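# Unload three sand cores from mould onto plywood boards

## Task

Remove three sand cores from the mould: the long core with the rounded nose, plus the two upright bladed cores in the mould half on the robot's right side. Set all three down on the plywood boards next to the mould and release them. The remaining two cores must stay upright in the mould.

## Robot and tools

Robot: two 6-joint arms, left_arm and right_arm, each with a two-finger parallel gripper. Per arm the joint order is fixed: waist (joint1), shoulder (joint2), elbow (joint3), wrist pitch (joint4), wrist yaw (joint5), wrist roll (joint6). Stated ranges in radians: waist -2.618 to 3.054, shoulder 0.000 to 3.142, elbow 0.000 to 3.142, wrist pitch -1.571 to 1.571, wrist yaw -1.571 to 1.571, wrist roll -2.094 to 2.094. A joint's true end may differ from these by up to 0.059 rad.

Frame: every hand position, orientation and velocity is in the scene frame. Its origin sits at table-top height, halfway between the nominal arm bases. +z points up, +x points out over the table, and left_arm is on the +y side (image left/right does not follow these names). Calibrated bases: left_arm at (-0.041, +0.329, +0.029) m, quat_wxyz (+1.000, 0, 0, -0.012); right_arm at (-0.052, -0.233, +0.005) m, quat_wxyz (+1.000, 0, 0, -0.025). The fingers point along the gripper's +z and separate along its y. end_effector_position is the spot between the pads, roughly 1 cm short of the fingertips. Printed hand poses can be a few cm off, worse at long reach. A camera stand is fixed behind the arms.

Command row: always 14 plain numbers in one list covering both arms: left_arm's six joint angles then its opening, then right_arm's six angles then its opening. Angles are absolute joint targets in radians, not offsets. Opening is absolute on a -1 (shut) to +1 (fully open) scale; between the ends the fingers go to where grip_measured reads that value. Resending a value keeps a joint or gripper as is; writing 0 for an opening is a real command, not a no-op.

execute_actions(actions, cameras): actions is a list of actions; each action is a list of up to 15 rows, one per 1/30 s control step, and a short list repeats its final row to fill 15 steps. A call is rejected if a target is more than 0.059 rad beyond a stated limit and further out than the joint's current angle. Per step a joint target cannot lead its measured angle by more than 0.339 rad (waist, shoulder, elbow) or 2.2 rad (wrist joints); if targets would shift the gripper over 200 mm from where it is, that arm's targets are scaled back. Far targets therefore need several actions. Images arrive only for an empty actions list or when cameras names them.

move(target, speed, blend, opening_speed, grip_force, blocking, cameras): target is one 14-number row or a list of up to 15 such rows (absolute joint angles plus openings), sharing a 10 s budget. All joints move in step along joint-space paths, so the hand traces a curve; there is no collision avoidance against objects or the other arm. speed (rad/s, 0.01 to 12.57, default 0.5) caps the joint with the longest travel; one value or one per target. blend (rad) rounds corners in a list; 0 stops at each. opening_speed (per second on the -1..+1 scale, at least 0.2) ramps the openings. grip_force sets newtons per pad, 10 to 50, one value or one per arm; it persists, and below 50 closing is slow. blocking=false returns after about 0.5 s while the move keeps running; a new move replaces it. The result adds a move: line, e.g. done, off_target (resting over 0.035 rad from target), moving, held, fault, and limits=held if steps were withheld. done does not mean nothing was touched.

wait(seconds 0 to 10, cameras) lets time pass with last commands held. stop(cameras) brakes a running move. zoom_image(camera, region=[x0,y0,x1,y1] pixels, at most 504 x 504) enlarges part of a latest image. Cameras: cam_head_left, cam_head_right, cam_high, cam_low, cam_left_wrist, cam_right_wrist, each 896x504. read_manual(section="licences") gives URDF licence text only. finished_scene(scene) ends the scene; make no other call after it in that reply.

Results: Joint positions (rad, then finger-pad gap in m, 0.094 when open), Joint velocities (may say within noise or be omitted), Joint targets (what joints are being driven to now; resend these to hold still), Tool commands, grip_measured, end_effector_position and end_effector_quat_wxyz, joint torques (include arm weight and offsets; first three wrap at ±28 N m; positive toward larger angle), step readings for action calls, "joint sent to its limit", and "joint command not followed" (a clearance check altered some targets; it does not keep the grippers apart). Motor heat shows MOTOR HOT at 75 °C; at 90 °C an OVER-TEMPERATURE FAULT folds that arm and idles it; at 100 °C it goes limp. Holding loads, stretching out, or pushing against unreachable poses heats motors.

Gripping: grip_measured may read up to ~2.5 mm wide when empty and a few mm narrow on a hard part. Past first touch squeeze rises about 1 N per 0.001 then jumps to the force limit, so close slowly and not far below contact on anything fragile. Release by commanding well above grip_measured.

Avoid: dropping cores, letting go while a core still moves, slamming or hitting the table, mould or fixed things, strong pushes, knocking over the two cores that must stay, arms pressing on each other or one gripper closing on the other's fingers, force on a wrist-camera cable (its contact counts as the hand touching), and anything ending up off the table. Loose items may get a brief nudge now and then. Any arm stop or fault costs; prefer smooth, modest-speed motion.

Each tool is called after ">>>" as name([rows], argument=value, ...), one row to a line, values as JSON.

## Session

>>> execute_actions(actions=[])

>>> zoom_image(camera="cam_high", region=[300, 100, 580, 360])

Scene clock: 0.00 s.
left_arm: end_effector_position=(+0.2183, +0.2617, +0.3639) grip_measured=+1.000 end_effector_quat_wxyz=(+0.716, -0.179, +0.614, -0.281) | right_arm: end_effector_position=(+0.2261, -0.1367, +0.3456) grip_measured=+1.000 end_effector_quat_wxyz=(+0.692, +0.062, +0.667, +0.269)
Joint positions: left_arm=[-0.501 0.468 0.452 0.218 -0.426 -0.572 0.094] | right_arm=[0.466 0.596 0.57 0.129 0.137 0.448 0.094]
Joint velocities: within noise
Joint torques (N m): no reading
Motor temperatures (°C): left_arm=[23 36 34 28 22 22 25] | right_arm=[25 33 29 27 21 24 21]
Heat: left arm: 36 °C; right arm: 33 °C.
Joint targets: left_arm=[-0.501 0.468 0.458 0.212 -0.426 -0.572] | right_arm=[0.466 0.596 0.580 0.130 0.137 0.448]
Tool commands: left_gripper/opening=+1.0 right_gripper/opening=+1.0

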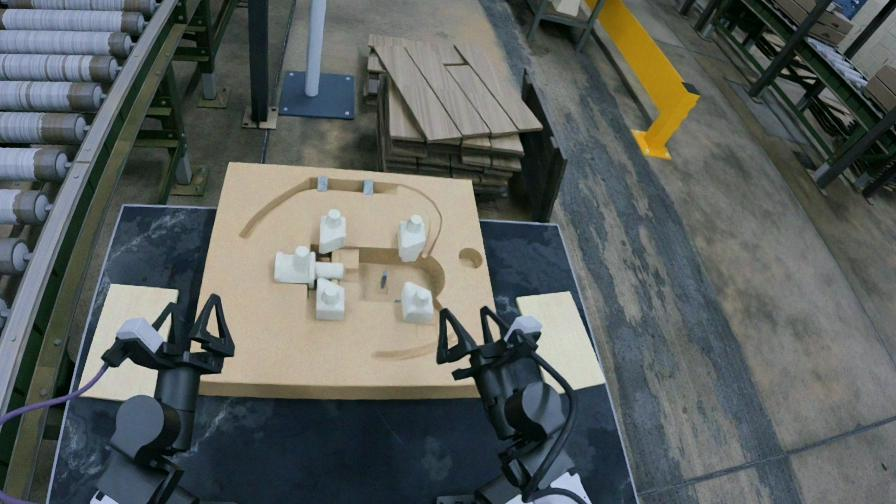

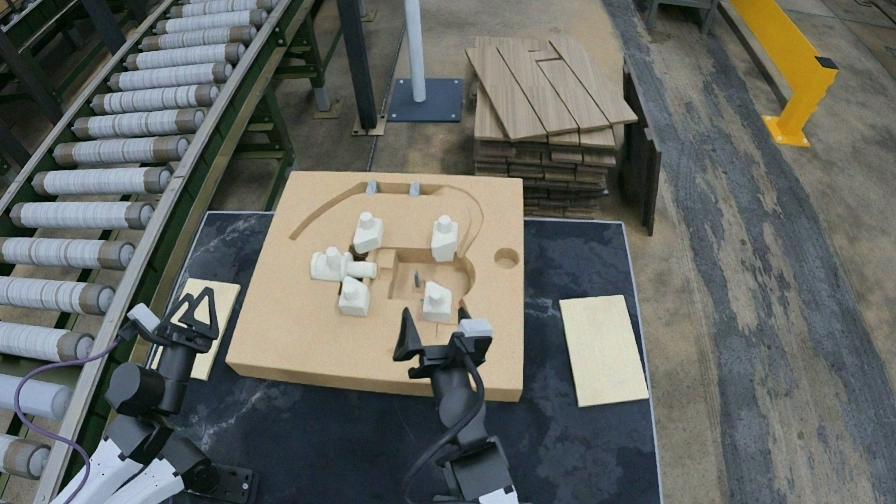

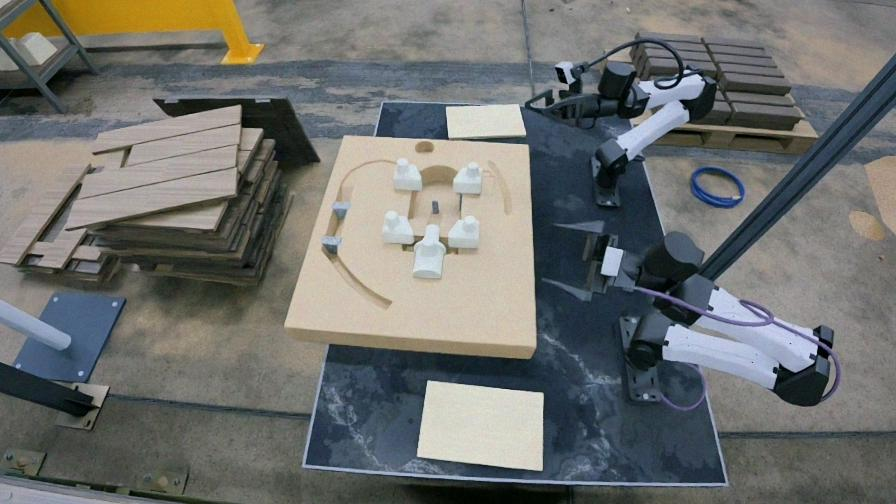

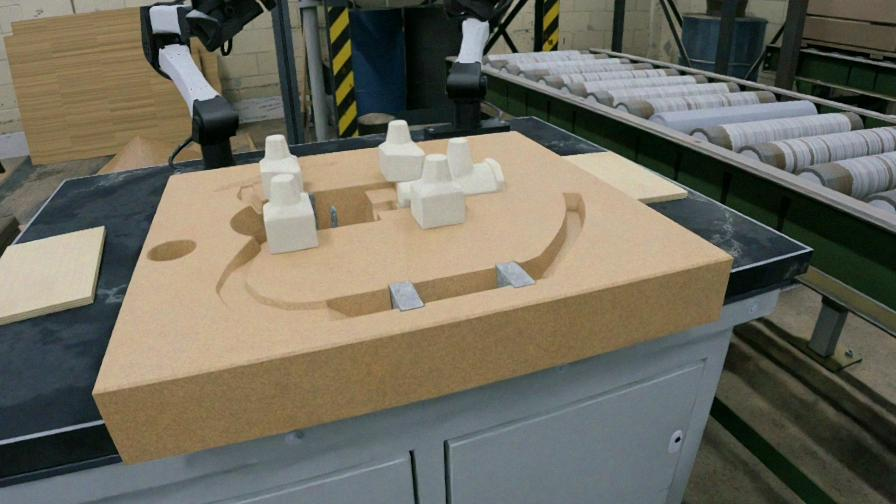

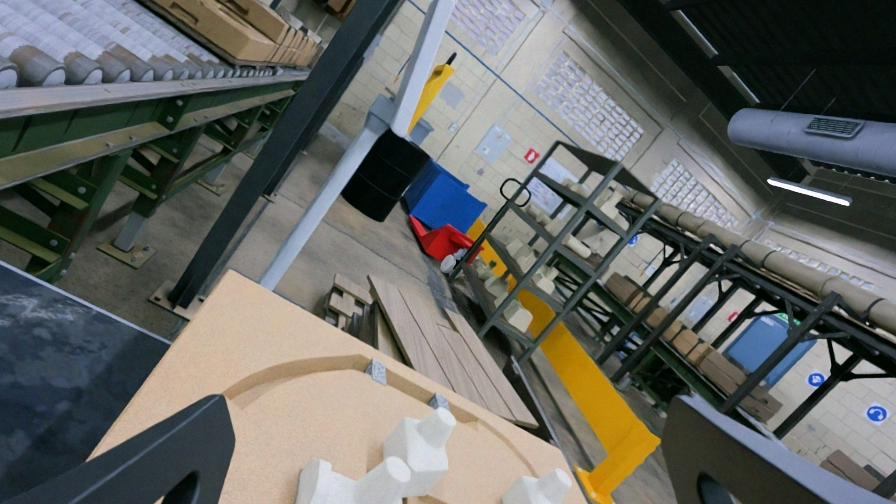

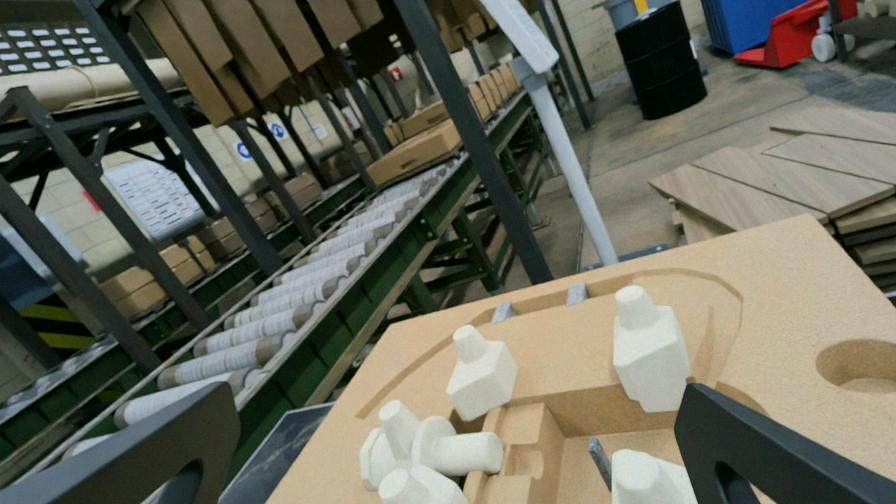

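Scaled by 1.800 from the camera's 896x504 image, which has a finer 1280x720 frame.

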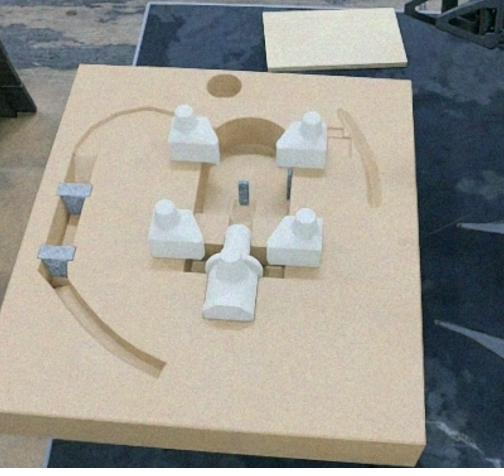

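>>> move(target=[-0.431,2.17,2.43,-1.370,0,0,0.25,0.306,1.937,2.148,-1.345,0,0,1], speed=1.0, cameras=["cam_right_wrist","cam_left_wrist"])

Scene clock: 7.23 s.
left_arm: end_effector_position=(+0.4081, +0.1091, +0.2552) grip_measured=+0.251 end_effector_quat_wxyz=(+0.221, +0.214, +0.950, -0.046) | right_arm: end_effector_position=(+0.3784, -0.1208, +0.2465) grip_measured=+1.000 end_effector_quat_wxyz=(+0.212, -0.120, +0.970, +0.023)
Joint positions: left_arm=[-0.436 2.162 2.403 -1.356 -0.015 -0.014 0.059] | right_arm=[0.31 1.928 2.122 -1.335 0.012 0.013 0.094]
Joint torques (N m): left_arm=[0.44 -10.03 9.72 1.1 0.25 0.12] | right_arm=[-0.01 -9.85 7.84 0.96 -0.15 -0.2]
Heat: left arm: 36 °C; right arm: 33 °C.
Joint targets: left_arm=[-0.431 2.170 2.430 -1.370 0.000 0.000] | right_arm=[0.306 1.937 2.148 -1.345 0.000 0.000]
move: done
Images, in order (width x height): cam_left_wrist 896x504, cam_right_wrist 896x504.

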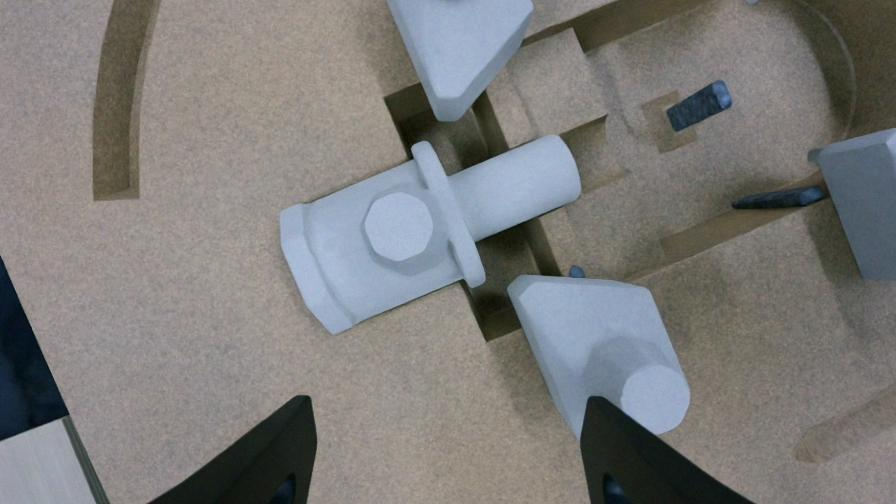

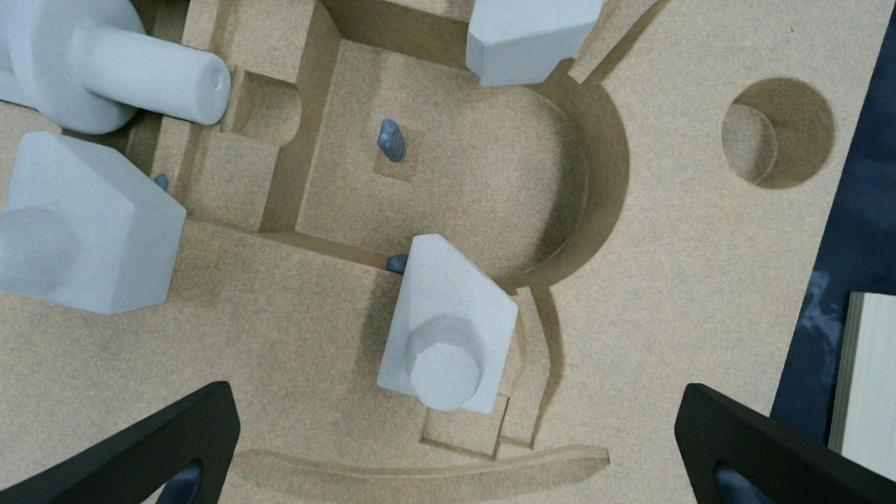

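>>> move([
  [-0.431,2.17,2.43,-1.370,0,0,0.25,0.307,2.05,2.145,-1.40,0,0.245,0.6],
  [-0.431,2.17,2.43,-1.370,0,0,0.25,0.307,1.977,1.751,-1.061,0,0.245,0.6],
], speed=[0.6,0.45], blend=[0.03,0], cameras=["cam_right_wrist"])

Scene clock: 31.17 s.
left_arm: end_effector_position=(+0.4080, +0.1091, +0.2552) grip_measured=+0.251 end_effector_quat_wxyz=(+0.221, +0.214, +0.950, -0.046) | right_arm: end_effector_position=(+0.3768, -0.1211, +0.1105) grip_measured=+0.602 end_effector_quat_wxyz=(+0.113, -0.014, +0.993, +0.023)
Joint positions: left_arm=[-0.436 2.162 2.403 -1.357 -0.015 -0.013 0.059] | right_arm=[0.31 2.017 1.758 -1.081 0.011 0.231 0.075]
Joint torques (N m): left_arm=[0.35 -10.07 9.66 1.1 0.23 0.15] | right_arm=[-0.01 -15.75 5.39 0.95 -0.14 0.05]
Motor temperatures (°C): left_arm=[23 43 41 29 22 22 25] | right_arm=[25 38 35 29 21 24 21]
Heat: left arm: 43 °C; right arm: 38 °C.
Joint targets: left_arm=[-0.431 2.170 2.430 -1.370 0.000 0.000] | right_arm=[0.307 1.977 1.751 -1.061 0.000 0.245]
move: off_target (right_arm); right_arm: the shoulder is farthest, 0.040 rad from its target
Images, in order (width x height): cam_right_wrist 896x504.

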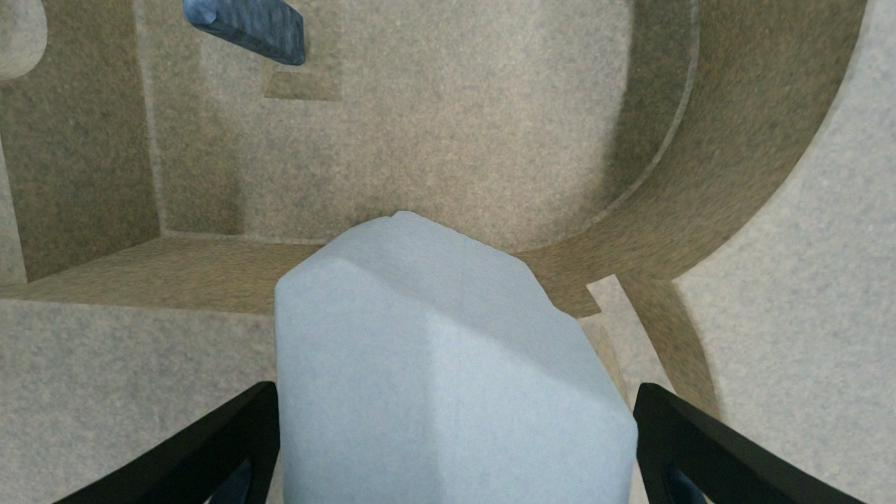

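>>> move(target=[-0.431,2.17,2.43,-1.370,0,0,0.25,0.307,1.977,1.751,-1.061,0,0.245,-0.1], grip_force=25, opening_speed=0.5)

Scene clock: 37.70 s.
left_arm: end_effector_position=(+0.4080, +0.1091, +0.2552) grip_measured=+0.251 end_effector_quat_wxyz=(+0.221, +0.214, +0.950, -0.046) | right_arm: end_effector_position=(+0.3770, -0.1208, +0.1105) grip_measured=+0.187 end_effector_quat_wxyz=(+0.113, -0.014, +0.993, +0.023)
Joint positions: left_arm=[-0.436 2.162 2.403 -1.357 -0.015 -0.013 0.059] | right_arm=[0.31 2.017 1.758 -1.08 0.01 0.232 0.056]
Joint torques (N m): left_arm=[0.44 -10.09 9.66 1.1 0.25 0.15] | right_arm=[-0.05 -15.73 5.65 0.89 -0.09 0.09]
Heat: left arm: 44 °C; right arm: 41 °C.
Joint targets: left_arm=[-0.431 2.170 2.430 -1.370 0.000 0.000] | right_arm=[0.307 1.977 1.751 -1.061 0.000 0.245]
grip_force (N): 25, 25
move: off_target (right_arm); right_arm: the shoulder is farthest, 0.040 rad from its target

>>> move([
  [-0.431,2.17,2.43,-1.370,0,0,0.25,0.307,2.005,1.95,-1.235,0,0.245,-0.1],
  [-0.431,2.17,2.43,-1.370,0,0,0.25,0.307,2.03,2.16,-1.40,0,0.245,-0.1],
  [-0.431,2.17,2.43,-1.370,0,0,0.25,0.25,1.717,1.82,-1.15,0,0.1,-0.1],
  [-0.431,2.17,2.43,-1.370,0,0,0.25,-0.60,1.72,1.50,-0.50,-0.3,-0.06,-0.1],
  [-0.431,2.17,2.43,-1.370,0,0,0.25,-0.673,1.8744,0.704,1.01,-0.64,-0.13,-0.1],
  [-0.431,2.17,2.43,-1.370,0,0,0.25,-0.673,2.085,0.682,1.25,-0.64,-0.13,-0.1],
], speed=[0.3,0.35,0.8,0.9,0.9,0.35], blend=[0.04,0.06,0.15,0.15,0.06,0], cameras=["cam_right_wrist","cam_head_right","cam_low","cam_high"])

>>> zoom_image(camera="cam_low", region=[0, 90, 200, 290])

Scene clock: 69.97 s.
left_arm: end_effector_position=(+0.4080, +0.1091, +0.2552) grip_measured=+0.251 end_effector_quat_wxyz=(+0.221, +0.214, +0.950, -0.046) | right_arm: end_effector_position=(+0.3607, -0.4575, +0.0655) grip_measured=+0.181 end_effector_quat_wxyz=(+0.635, +0.041, +0.771, -0.016)
Joint positions: left_arm=[-0.436 2.162 2.403 -1.357 -0.015 -0.013 0.059] | right_arm=[-0.667 2.084 0.678 1.165 -0.625 -0.115 0.055]
Joint torques (N m): left_arm=[0.36 -10.03 9.72 1.09 0.23 0.13] | right_arm=[-0.12 -9.74 4.23 2.58 -0.29 -0.24]
Motor temperatures (°C): left_arm=[23 48 44 30 22 22 25] | right_arm=[25 49 35 31 21 24 22]
Heat: left arm: 48 °C; right arm: 49 °C.
Joint targets: left_arm=[-0.431 2.170 2.430 -1.370 0.000 0.000] | right_arm=[-0.673 2.085 0.682 1.250 -0.640 -0.130]
grip_force (N): 25, 25
move: off_target (right_arm); right_arm: the wrist pitch is farthest, 0.085 rad from its target
Images, in order (width x height): cam_head_right 896x504, cam_high 896x504, cam_low 896x504, cam_right_wrist 896x504.

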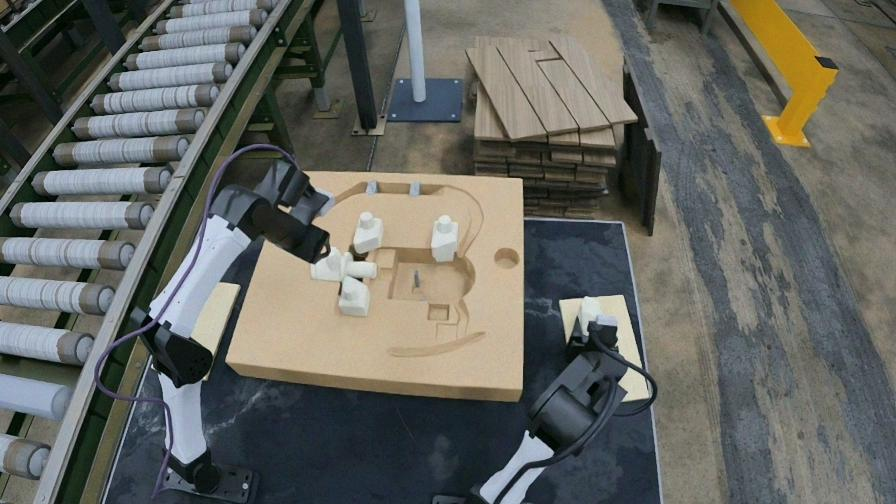

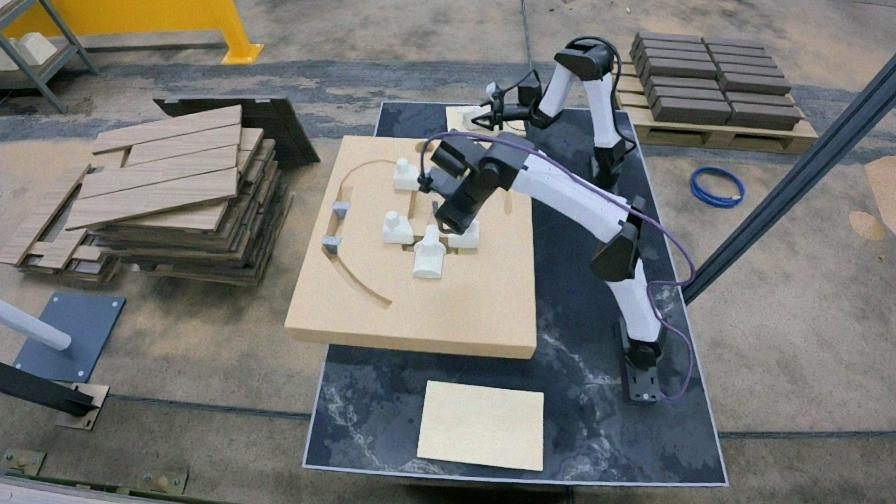

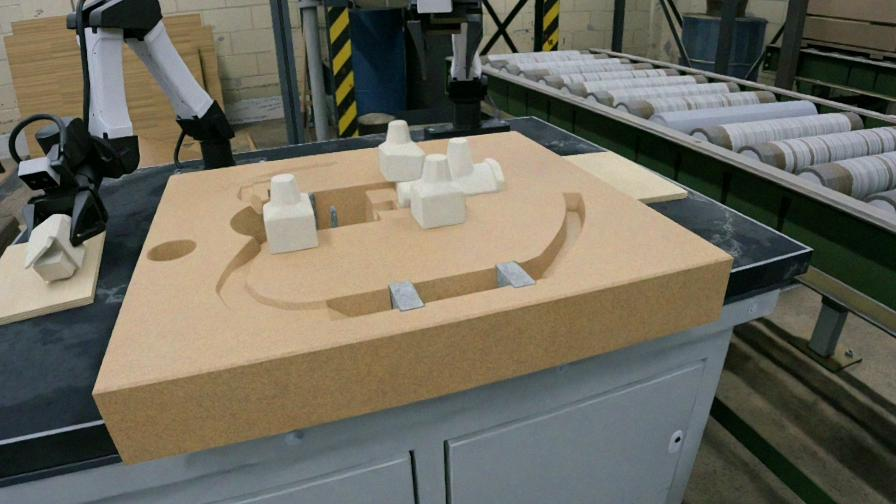

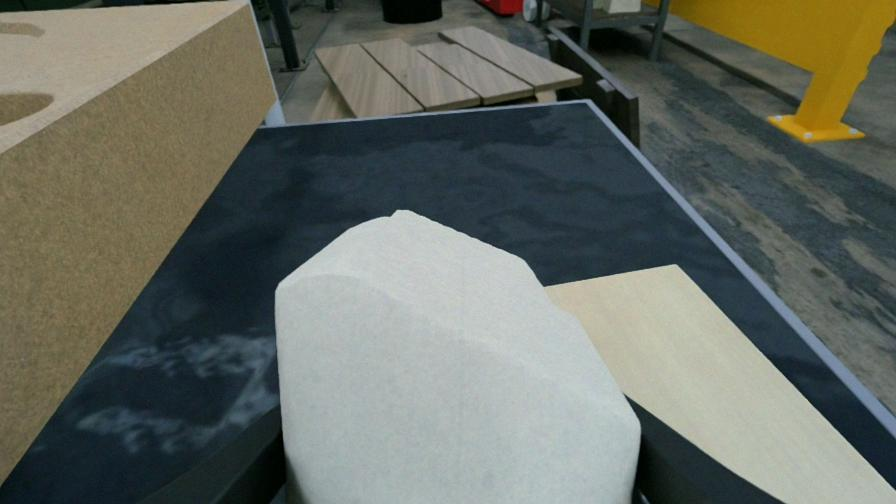

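Scaled by 2.520 from the camera's 896x504 image, which has a finer 1280x720 frame.

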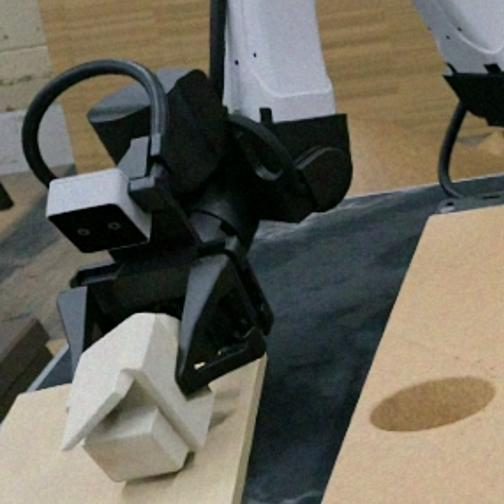

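>>> move(target=[-0.431,2.17,2.43,-1.370,0,0,0.25,-0.673,2.125,0.68,1.30,-0.64,-0.13,-0.1], speed=0.15)

>>> move(target=[-0.431,2.17,2.43,-1.370,0,0,0.25,-0.700,2.18,0.60,1.42,-0.665,-0.13,-0.1], speed=0.12, grip_force=10, cameras=["cam_right_wrist","cam_low"])

>>> zoom_image(camera="cam_low", region=[0, 90, 200, 290])

Scene clock: 76.80 s.
left_arm: end_effector_position=(+0.4080, +0.1091, +0.2552) grip_measured=+0.251 end_effector_quat_wxyz=(+0.221, +0.214, +0.950, -0.046) | right_arm: end_effector_position=(+0.3610, -0.4575, +0.0595) grip_measured=+0.181 end_effector_quat_wxyz=(+0.639, +0.038, +0.768, -0.019)
Joint positions: left_arm=[-0.436 2.162 2.403 -1.357 -0.015 -0.013 0.059] | right_arm=[-0.667 2.122 0.678 1.216 -0.626 -0.115 0.055]
Joint torques (N m): left_arm=[0.43 -10.04 9.63 1.1 0.23 0.16] | right_arm=[-0.14 -9.68 3.93 2.58 -0.26 -0.23]
Motor temperatures (°C): left_arm=[23 48 45 30 22 22 25] | right_arm=[25 48 34 36 21 24 22]
Heat: left arm: 48 °C; right arm: 48 °C.
Joint targets: left_arm=[-0.431 2.170 2.430 -1.370 0.000 0.000] | right_arm=[-0.673 2.125 0.680 1.300 -0.640 -0.130]
grip_force (N): 25, 25
move: off_target (right_arm); right_arm: the wrist pitch is farthest, 0.084 rad from its target

Scene clock: 78.17 s.
left_arm: end_effector_position=(+0.4080, +0.1091, +0.2552) grip_measured=+0.251 end_effector_quat_wxyz=(+0.221, +0.214, +0.950, -0.046) | right_arm: end_effector_position=(+0.3431, -0.4526, +0.0538) grip_measured=+0.177 end_effector_quat_wxyz=(+0.654, +0.028, +0.756, -0.029)
Joint positions: left_arm=[-0.436 2.162 2.403 -1.357 -0.015 -0.013 0.059] | right_arm=[-0.694 2.168 0.605 1.381 -0.654 -0.118 0.055]
Joint torques (N m): left_arm=[0.42 -10.06 9.7 1.1 0.23 0.15] | right_arm=[-0.34 -8.43 2.89 2.15 -0.21 -0.18]
Heat: left arm: 48 °C; right arm: 48 °C.
Joint targets: left_arm=[-0.431 2.170 2.430 -1.370 0.000 0.000] | right_arm=[-0.700 2.180 0.600 1.420 -0.665 -0.130]
grip_force (N): 10, 10
move: off_target (right_arm); right_arm: the wrist pitch is farthest, 0.039 rad from its target
Images, in order (width x height): cam_low 896x504, cam_right_wrist 896x504.

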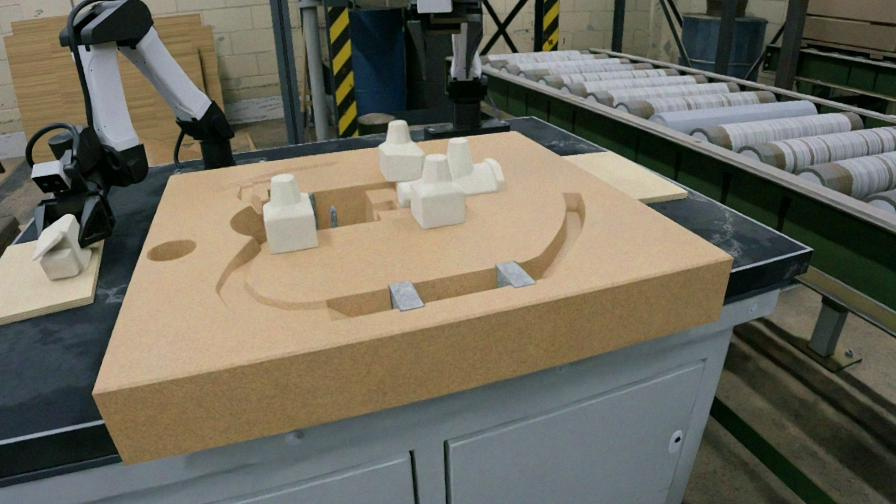

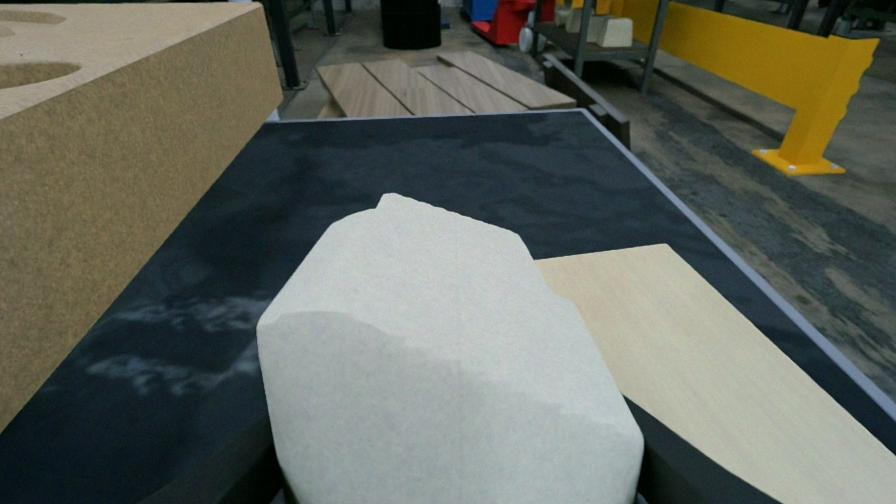

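Scaled by 2.520 from the camera's 896x504 image, which has a finer 1280x720 frame.

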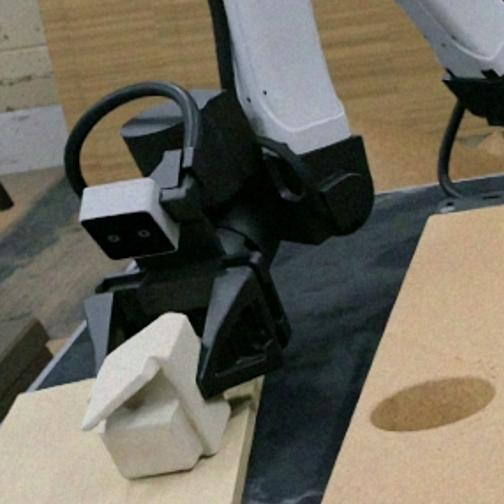

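>>> move(target=[-0.431,2.17,2.43,-1.370,0,0,0.25,-0.710,2.225,0.565,1.42,-0.67,-0.13,-0.1], speed=0.12, cameras=["cam_right_wrist","cam_low"])

>>> zoom_image(camera="cam_low", region=[0, 90, 200, 290])

Scene clock: 85.40 s.
left_arm: end_effector_position=(+0.4080, +0.1091, +0.2552) grip_measured=+0.251 end_effector_quat_wxyz=(+0.221, +0.214, +0.950, -0.046) | right_arm: end_effector_position=(+0.3355, -0.4511, +0.0468) grip_measured=+0.177 end_effector_quat_wxyz=(+0.650, +0.026, +0.759, -0.028)
Joint positions: left_arm=[-0.436 2.162 2.403 -1.357 -0.015 -0.013 0.059] | right_arm=[-0.709 2.182 0.583 1.401 -0.671 -0.133 0.055]
Joint torques (N m): left_arm=[0.32 -10.07 9.65 1.08 0.23 0.13] | right_arm=[0.2 -5.05 1.74 1.97 -0.1 -0.01]
Heat: left arm: 49 °C; right arm: 46 °C.
Joint targets: left_arm=[-0.431 2.170 2.430 -1.370 0.000 0.000] | right_arm=[-0.710 2.225 0.565 1.420 -0.670 -0.130]
grip_force (N): 10, 10
move: off_target (right_arm); right_arm: the shoulder is farthest, 0.043 rad from its target
Images, in order (width x height): cam_low 896x504, cam_right_wrist 896x504.

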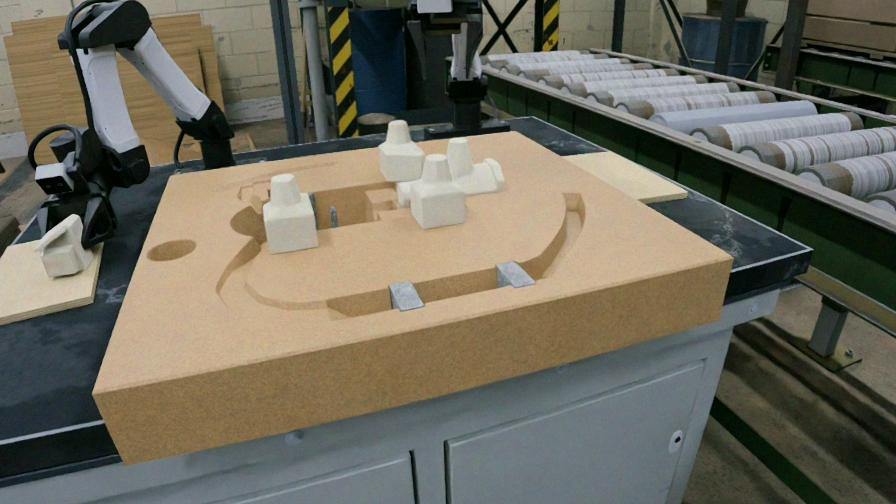

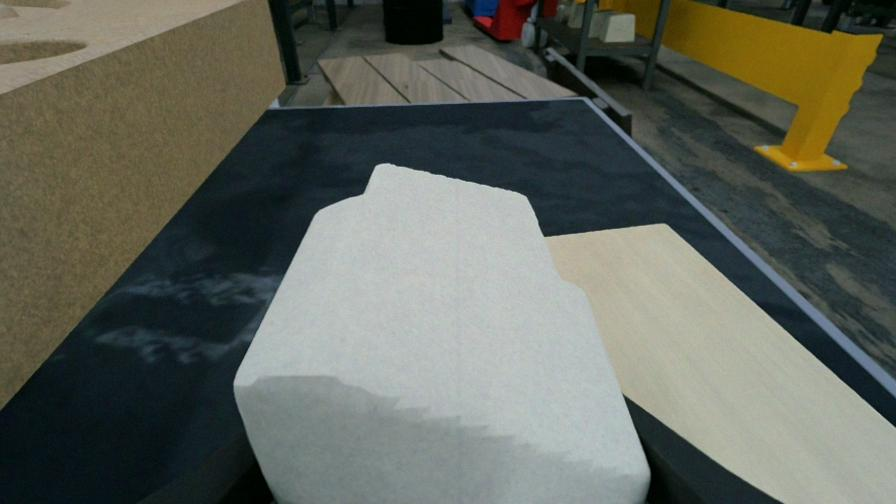

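Scaled by 2.520 from the camera's 896x504 image, which has a finer 1280x720 frame.

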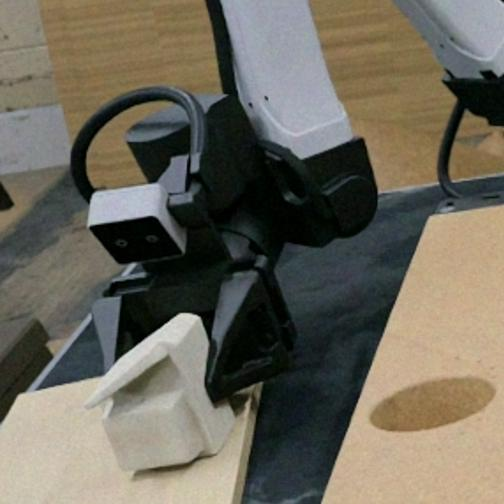

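>>> move(target=[-0.431,2.17,2.43,-1.370,0,0,0.25,-0.718,2.235,0.52,1.44,-0.68,-0.13,-0.1], speed=0.12, cameras=["cam_right_wrist","cam_low"])

>>> zoom_image(camera="cam_low", region=[0, 90, 200, 290])

Scene clock: 89.17 s.
left_arm: end_effector_position=(+0.4080, +0.1091, +0.2552) grip_measured=+0.251 end_effector_quat_wxyz=(+0.221, +0.214, +0.950, -0.046) | right_arm: end_effector_position=(+0.3325, -0.4501, +0.0443) grip_measured=+0.177 end_effector_quat_wxyz=(+0.647, +0.027, +0.761, -0.029)
Joint positions: left_arm=[-0.436 2.162 2.403 -1.357 -0.015 -0.013 0.059] | right_arm=[-0.712 2.183 0.572 1.405 -0.671 -0.139 0.055]
Joint torques (N m): left_arm=[0.43 -10.03 9.76 1.1 0.25 0.14] | right_arm=[-0.27 -4.16 -0.88 2.1 -0.14 0]
Heat: left arm: 49 °C; right arm: 45 °C.
Joint targets: left_arm=[-0.431 2.170 2.430 -1.370 0.000 0.000] | right_arm=[-0.718 2.235 0.520 1.440 -0.680 -0.130]
grip_force (N): 10, 10
move: off_target (right_arm); right_arm: the shoulder is farthest, 0.052 rad from its target
Images, in order (width x height): cam_low 896x504, cam_right_wrist 896x504.

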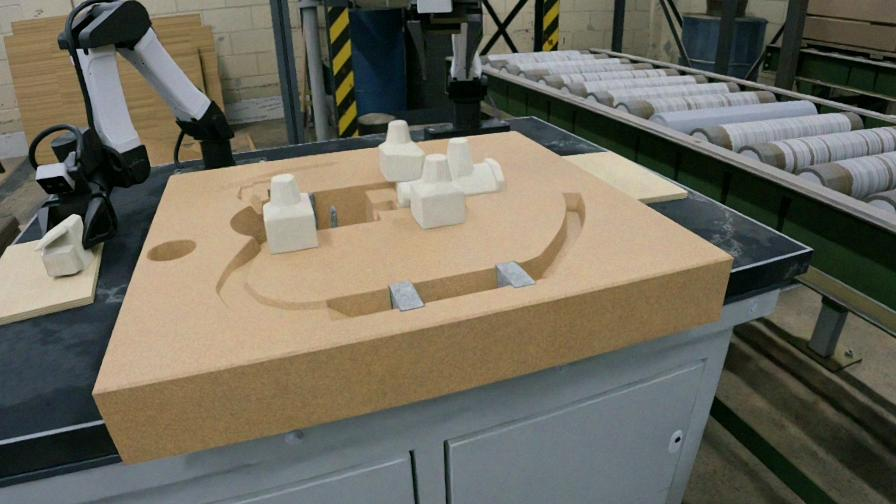

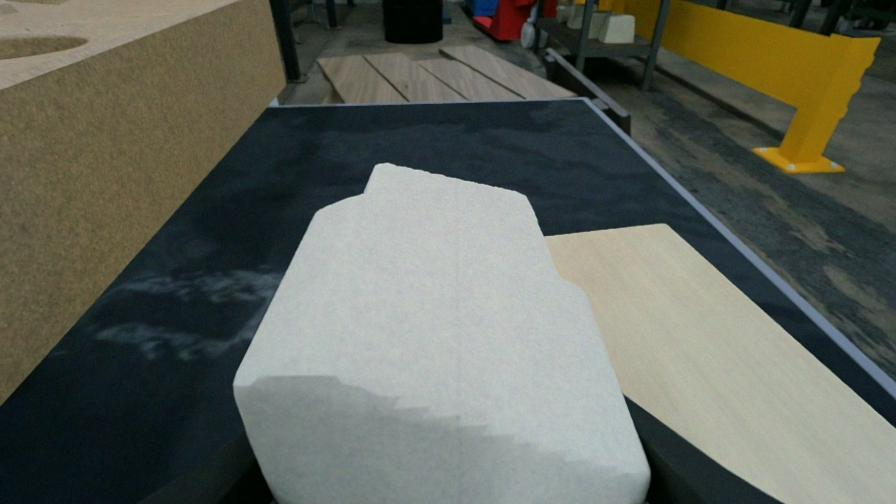

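Scaled by 2.520 from the camera's 896x504 image, which has a finer 1280x720 frame.

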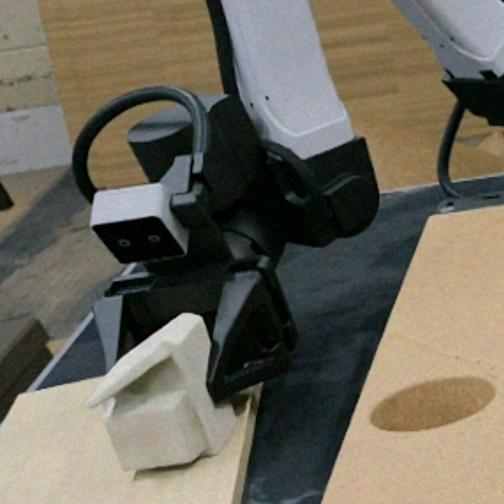

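>>> move([
  [-0.431,2.17,2.43,-1.370,0,0,0.25,-0.712,2.20,0.55,1.42,-0.675,-0.13,0.05],
  [-0.431,2.17,2.43,-1.370,0,0,0.25,-0.712,2.20,0.55,1.42,-0.675,-0.13,0.7],
], speed=0.12, opening_speed=0.4, cameras=["cam_right_wrist","cam_low"])

>>> zoom_image(camera="cam_low", region=[0, 90, 200, 290])

Scene clock: 96.57 s.
left_arm: end_effector_position=(+0.4080, +0.1091, +0.2552) grip_measured=+0.251 end_effector_quat_wxyz=(+0.221, +0.214, +0.950, -0.046) | right_arm: end_effector_position=(+0.3283, -0.4472, +0.0370) grip_measured=+0.698 end_effector_quat_wxyz=(+0.638, +0.034, +0.769, -0.022)
Joint positions: left_arm=[-0.436 2.162 2.403 -1.357 -0.015 -0.013 0.059] | right_arm=[-0.713 2.185 0.556 1.392 -0.67 -0.139 0.08]
Joint torques (N m): left_arm=[0.4 -10.03 9.74 1.12 0.22 0.12] | right_arm=[0.49 -7.88 2.43 2.03 -0.14 0.03]
Heat: left arm: 50 °C; right arm: 44 °C.
Joint targets: left_arm=[-0.431 2.170 2.430 -1.370 0.000 0.000] | right_arm=[-0.712 2.200 0.550 1.420 -0.675 -0.130]
grip_force (N): 10, 10
move: done
Images, in order (width x height): cam_low 896x504, cam_right_wrist 896x504.

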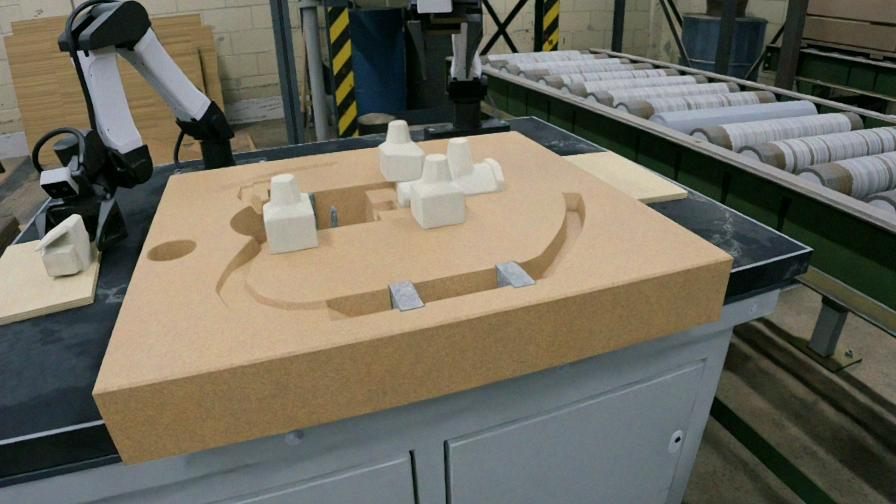

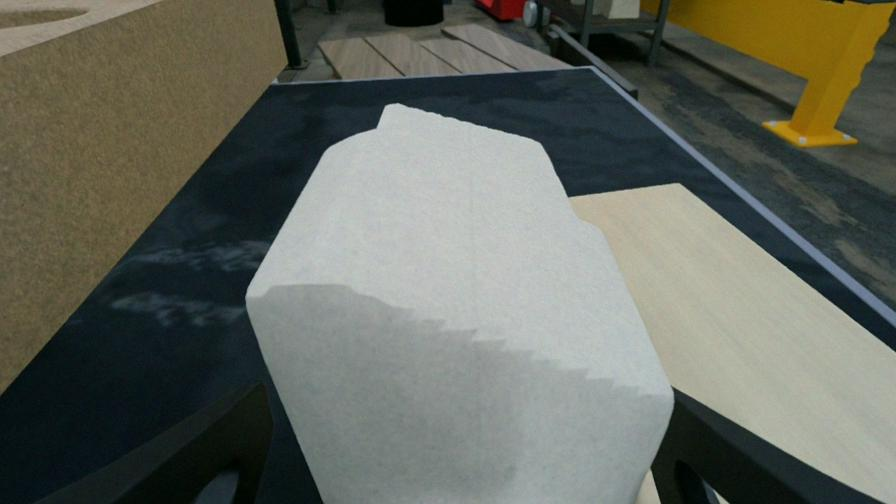

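Scaled by 2.520 from the camera's 896x504 image, which has a finer 1280x720 frame.

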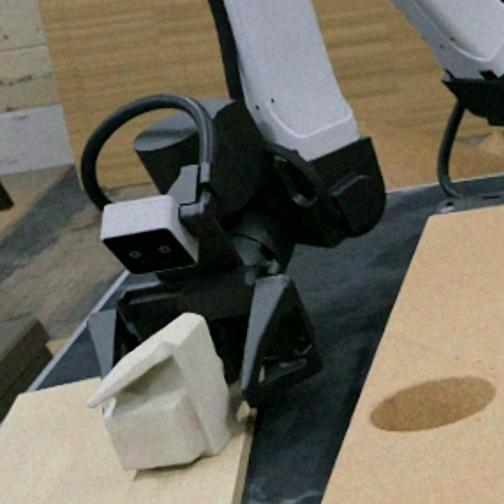

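>>> move([
  [-0.431,2.17,2.43,-1.370,0,0,0.25,-0.728,2.18,0.555,1.40,-0.665,-0.13,0.9],
  [-0.431,2.17,2.43,-1.370,0,0,0.25,-0.728,1.85,0.63,1.05,-0.665,-0.13,0.9],
  [-0.431,2.17,2.43,-1.370,0,0,0.25,-0.4,1.45,1.1,0.1,-0.2,0,0.6],
  [-0.431,2.17,2.43,-1.370,0,0,0.25,0.373,1.747,1.0835,0.3145,0.33,0.10,0.6],
  [-0.431,2.17,2.43,-1.370,0,0,0.25,0.300,2.216,1.442,0.452,0.272,0.09,0.6],
], speed=[0.2,0.5,0.9,0.9,0.45], blend=[0.01,0.1,0.2,0.03,0], cameras=["cam_right_wrist","cam_low","cam_head_right"])

>>> zoom_image(camera="cam_low", region=[0, 90, 380, 300])

Scene clock: 116.80 s.
left_arm: end_effector_position=(+0.4080, +0.1091, +0.2552) grip_measured=+0.251 end_effector_quat_wxyz=(+0.221, +0.214, +0.950, -0.046) | right_arm: end_effector_position=(+0.5581, -0.1261, +0.1160) grip_measured=+0.602 end_effector_quat_wxyz=(+0.576, +0.011, +0.817, -0.022)
Joint positions: left_arm=[-0.436 2.162 2.403 -1.357 -0.015 -0.013 0.059] | right_arm=[0.304 2.203 1.415 0.432 0.287 0.08 0.075]
Joint torques (N m): left_arm=[0.42 -9.96 9.68 1.1 0.21 0.14] | right_arm=[-0.05 -12.45 8.23 2.05 -0.13 0.06]
Motor temperatures (°C): left_arm=[23 51 46 30 22 22 25] | right_arm=[25 42 33 38 21 24 21]
Heat: left arm: 51 °C; right arm: 42 °C.
Joint targets: left_arm=[-0.431 2.170 2.430 -1.370 0.000 0.000] | right_arm=[0.300 2.216 1.442 0.452 0.272 0.090]
grip_force (N): 10, 10
move: done; blend cut to 0 rad at target 1, 0 rad at target 3
Images, in order (width x height): cam_head_right 896x504, cam_low 896x504, cam_right_wrist 896x504.

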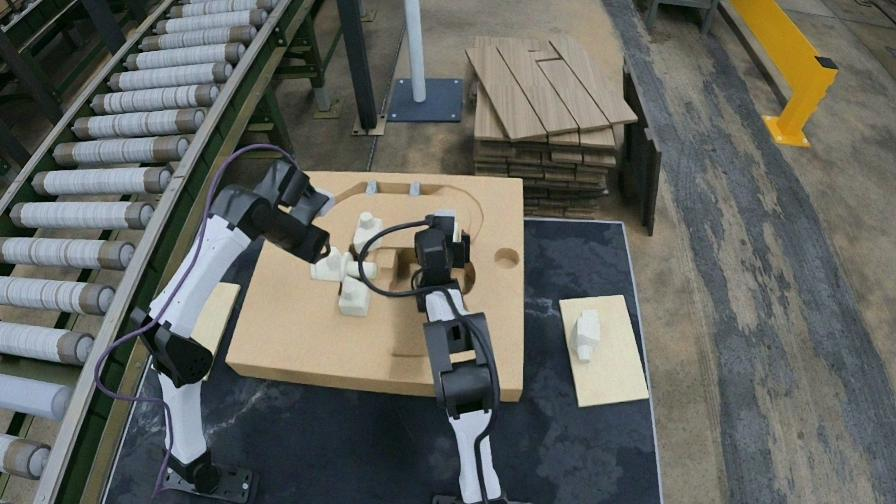

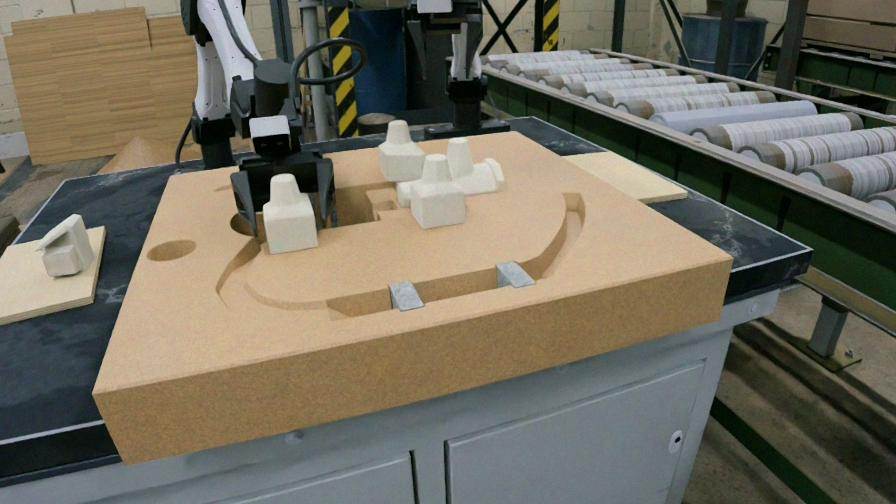

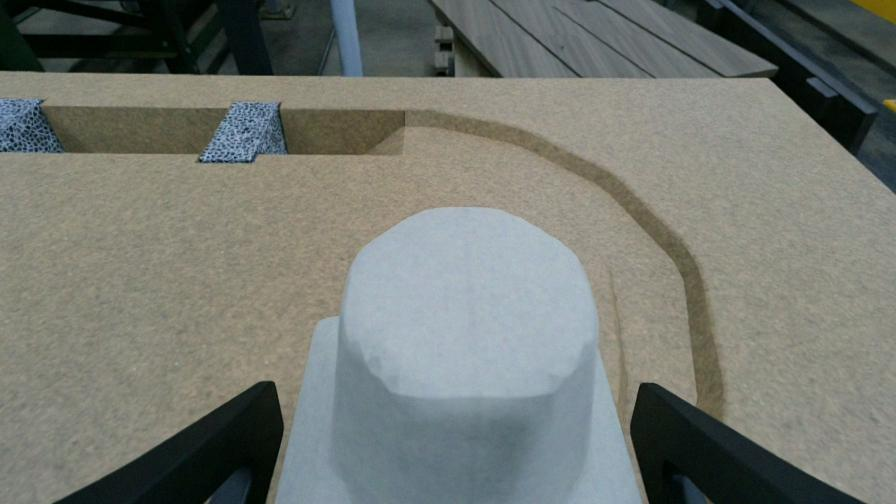

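Scaled by 1.326 from the camera's 896x504 image, which has a finer 1280x720 frame.

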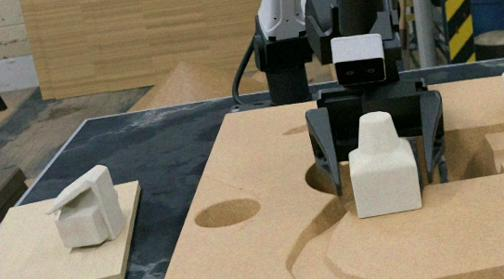

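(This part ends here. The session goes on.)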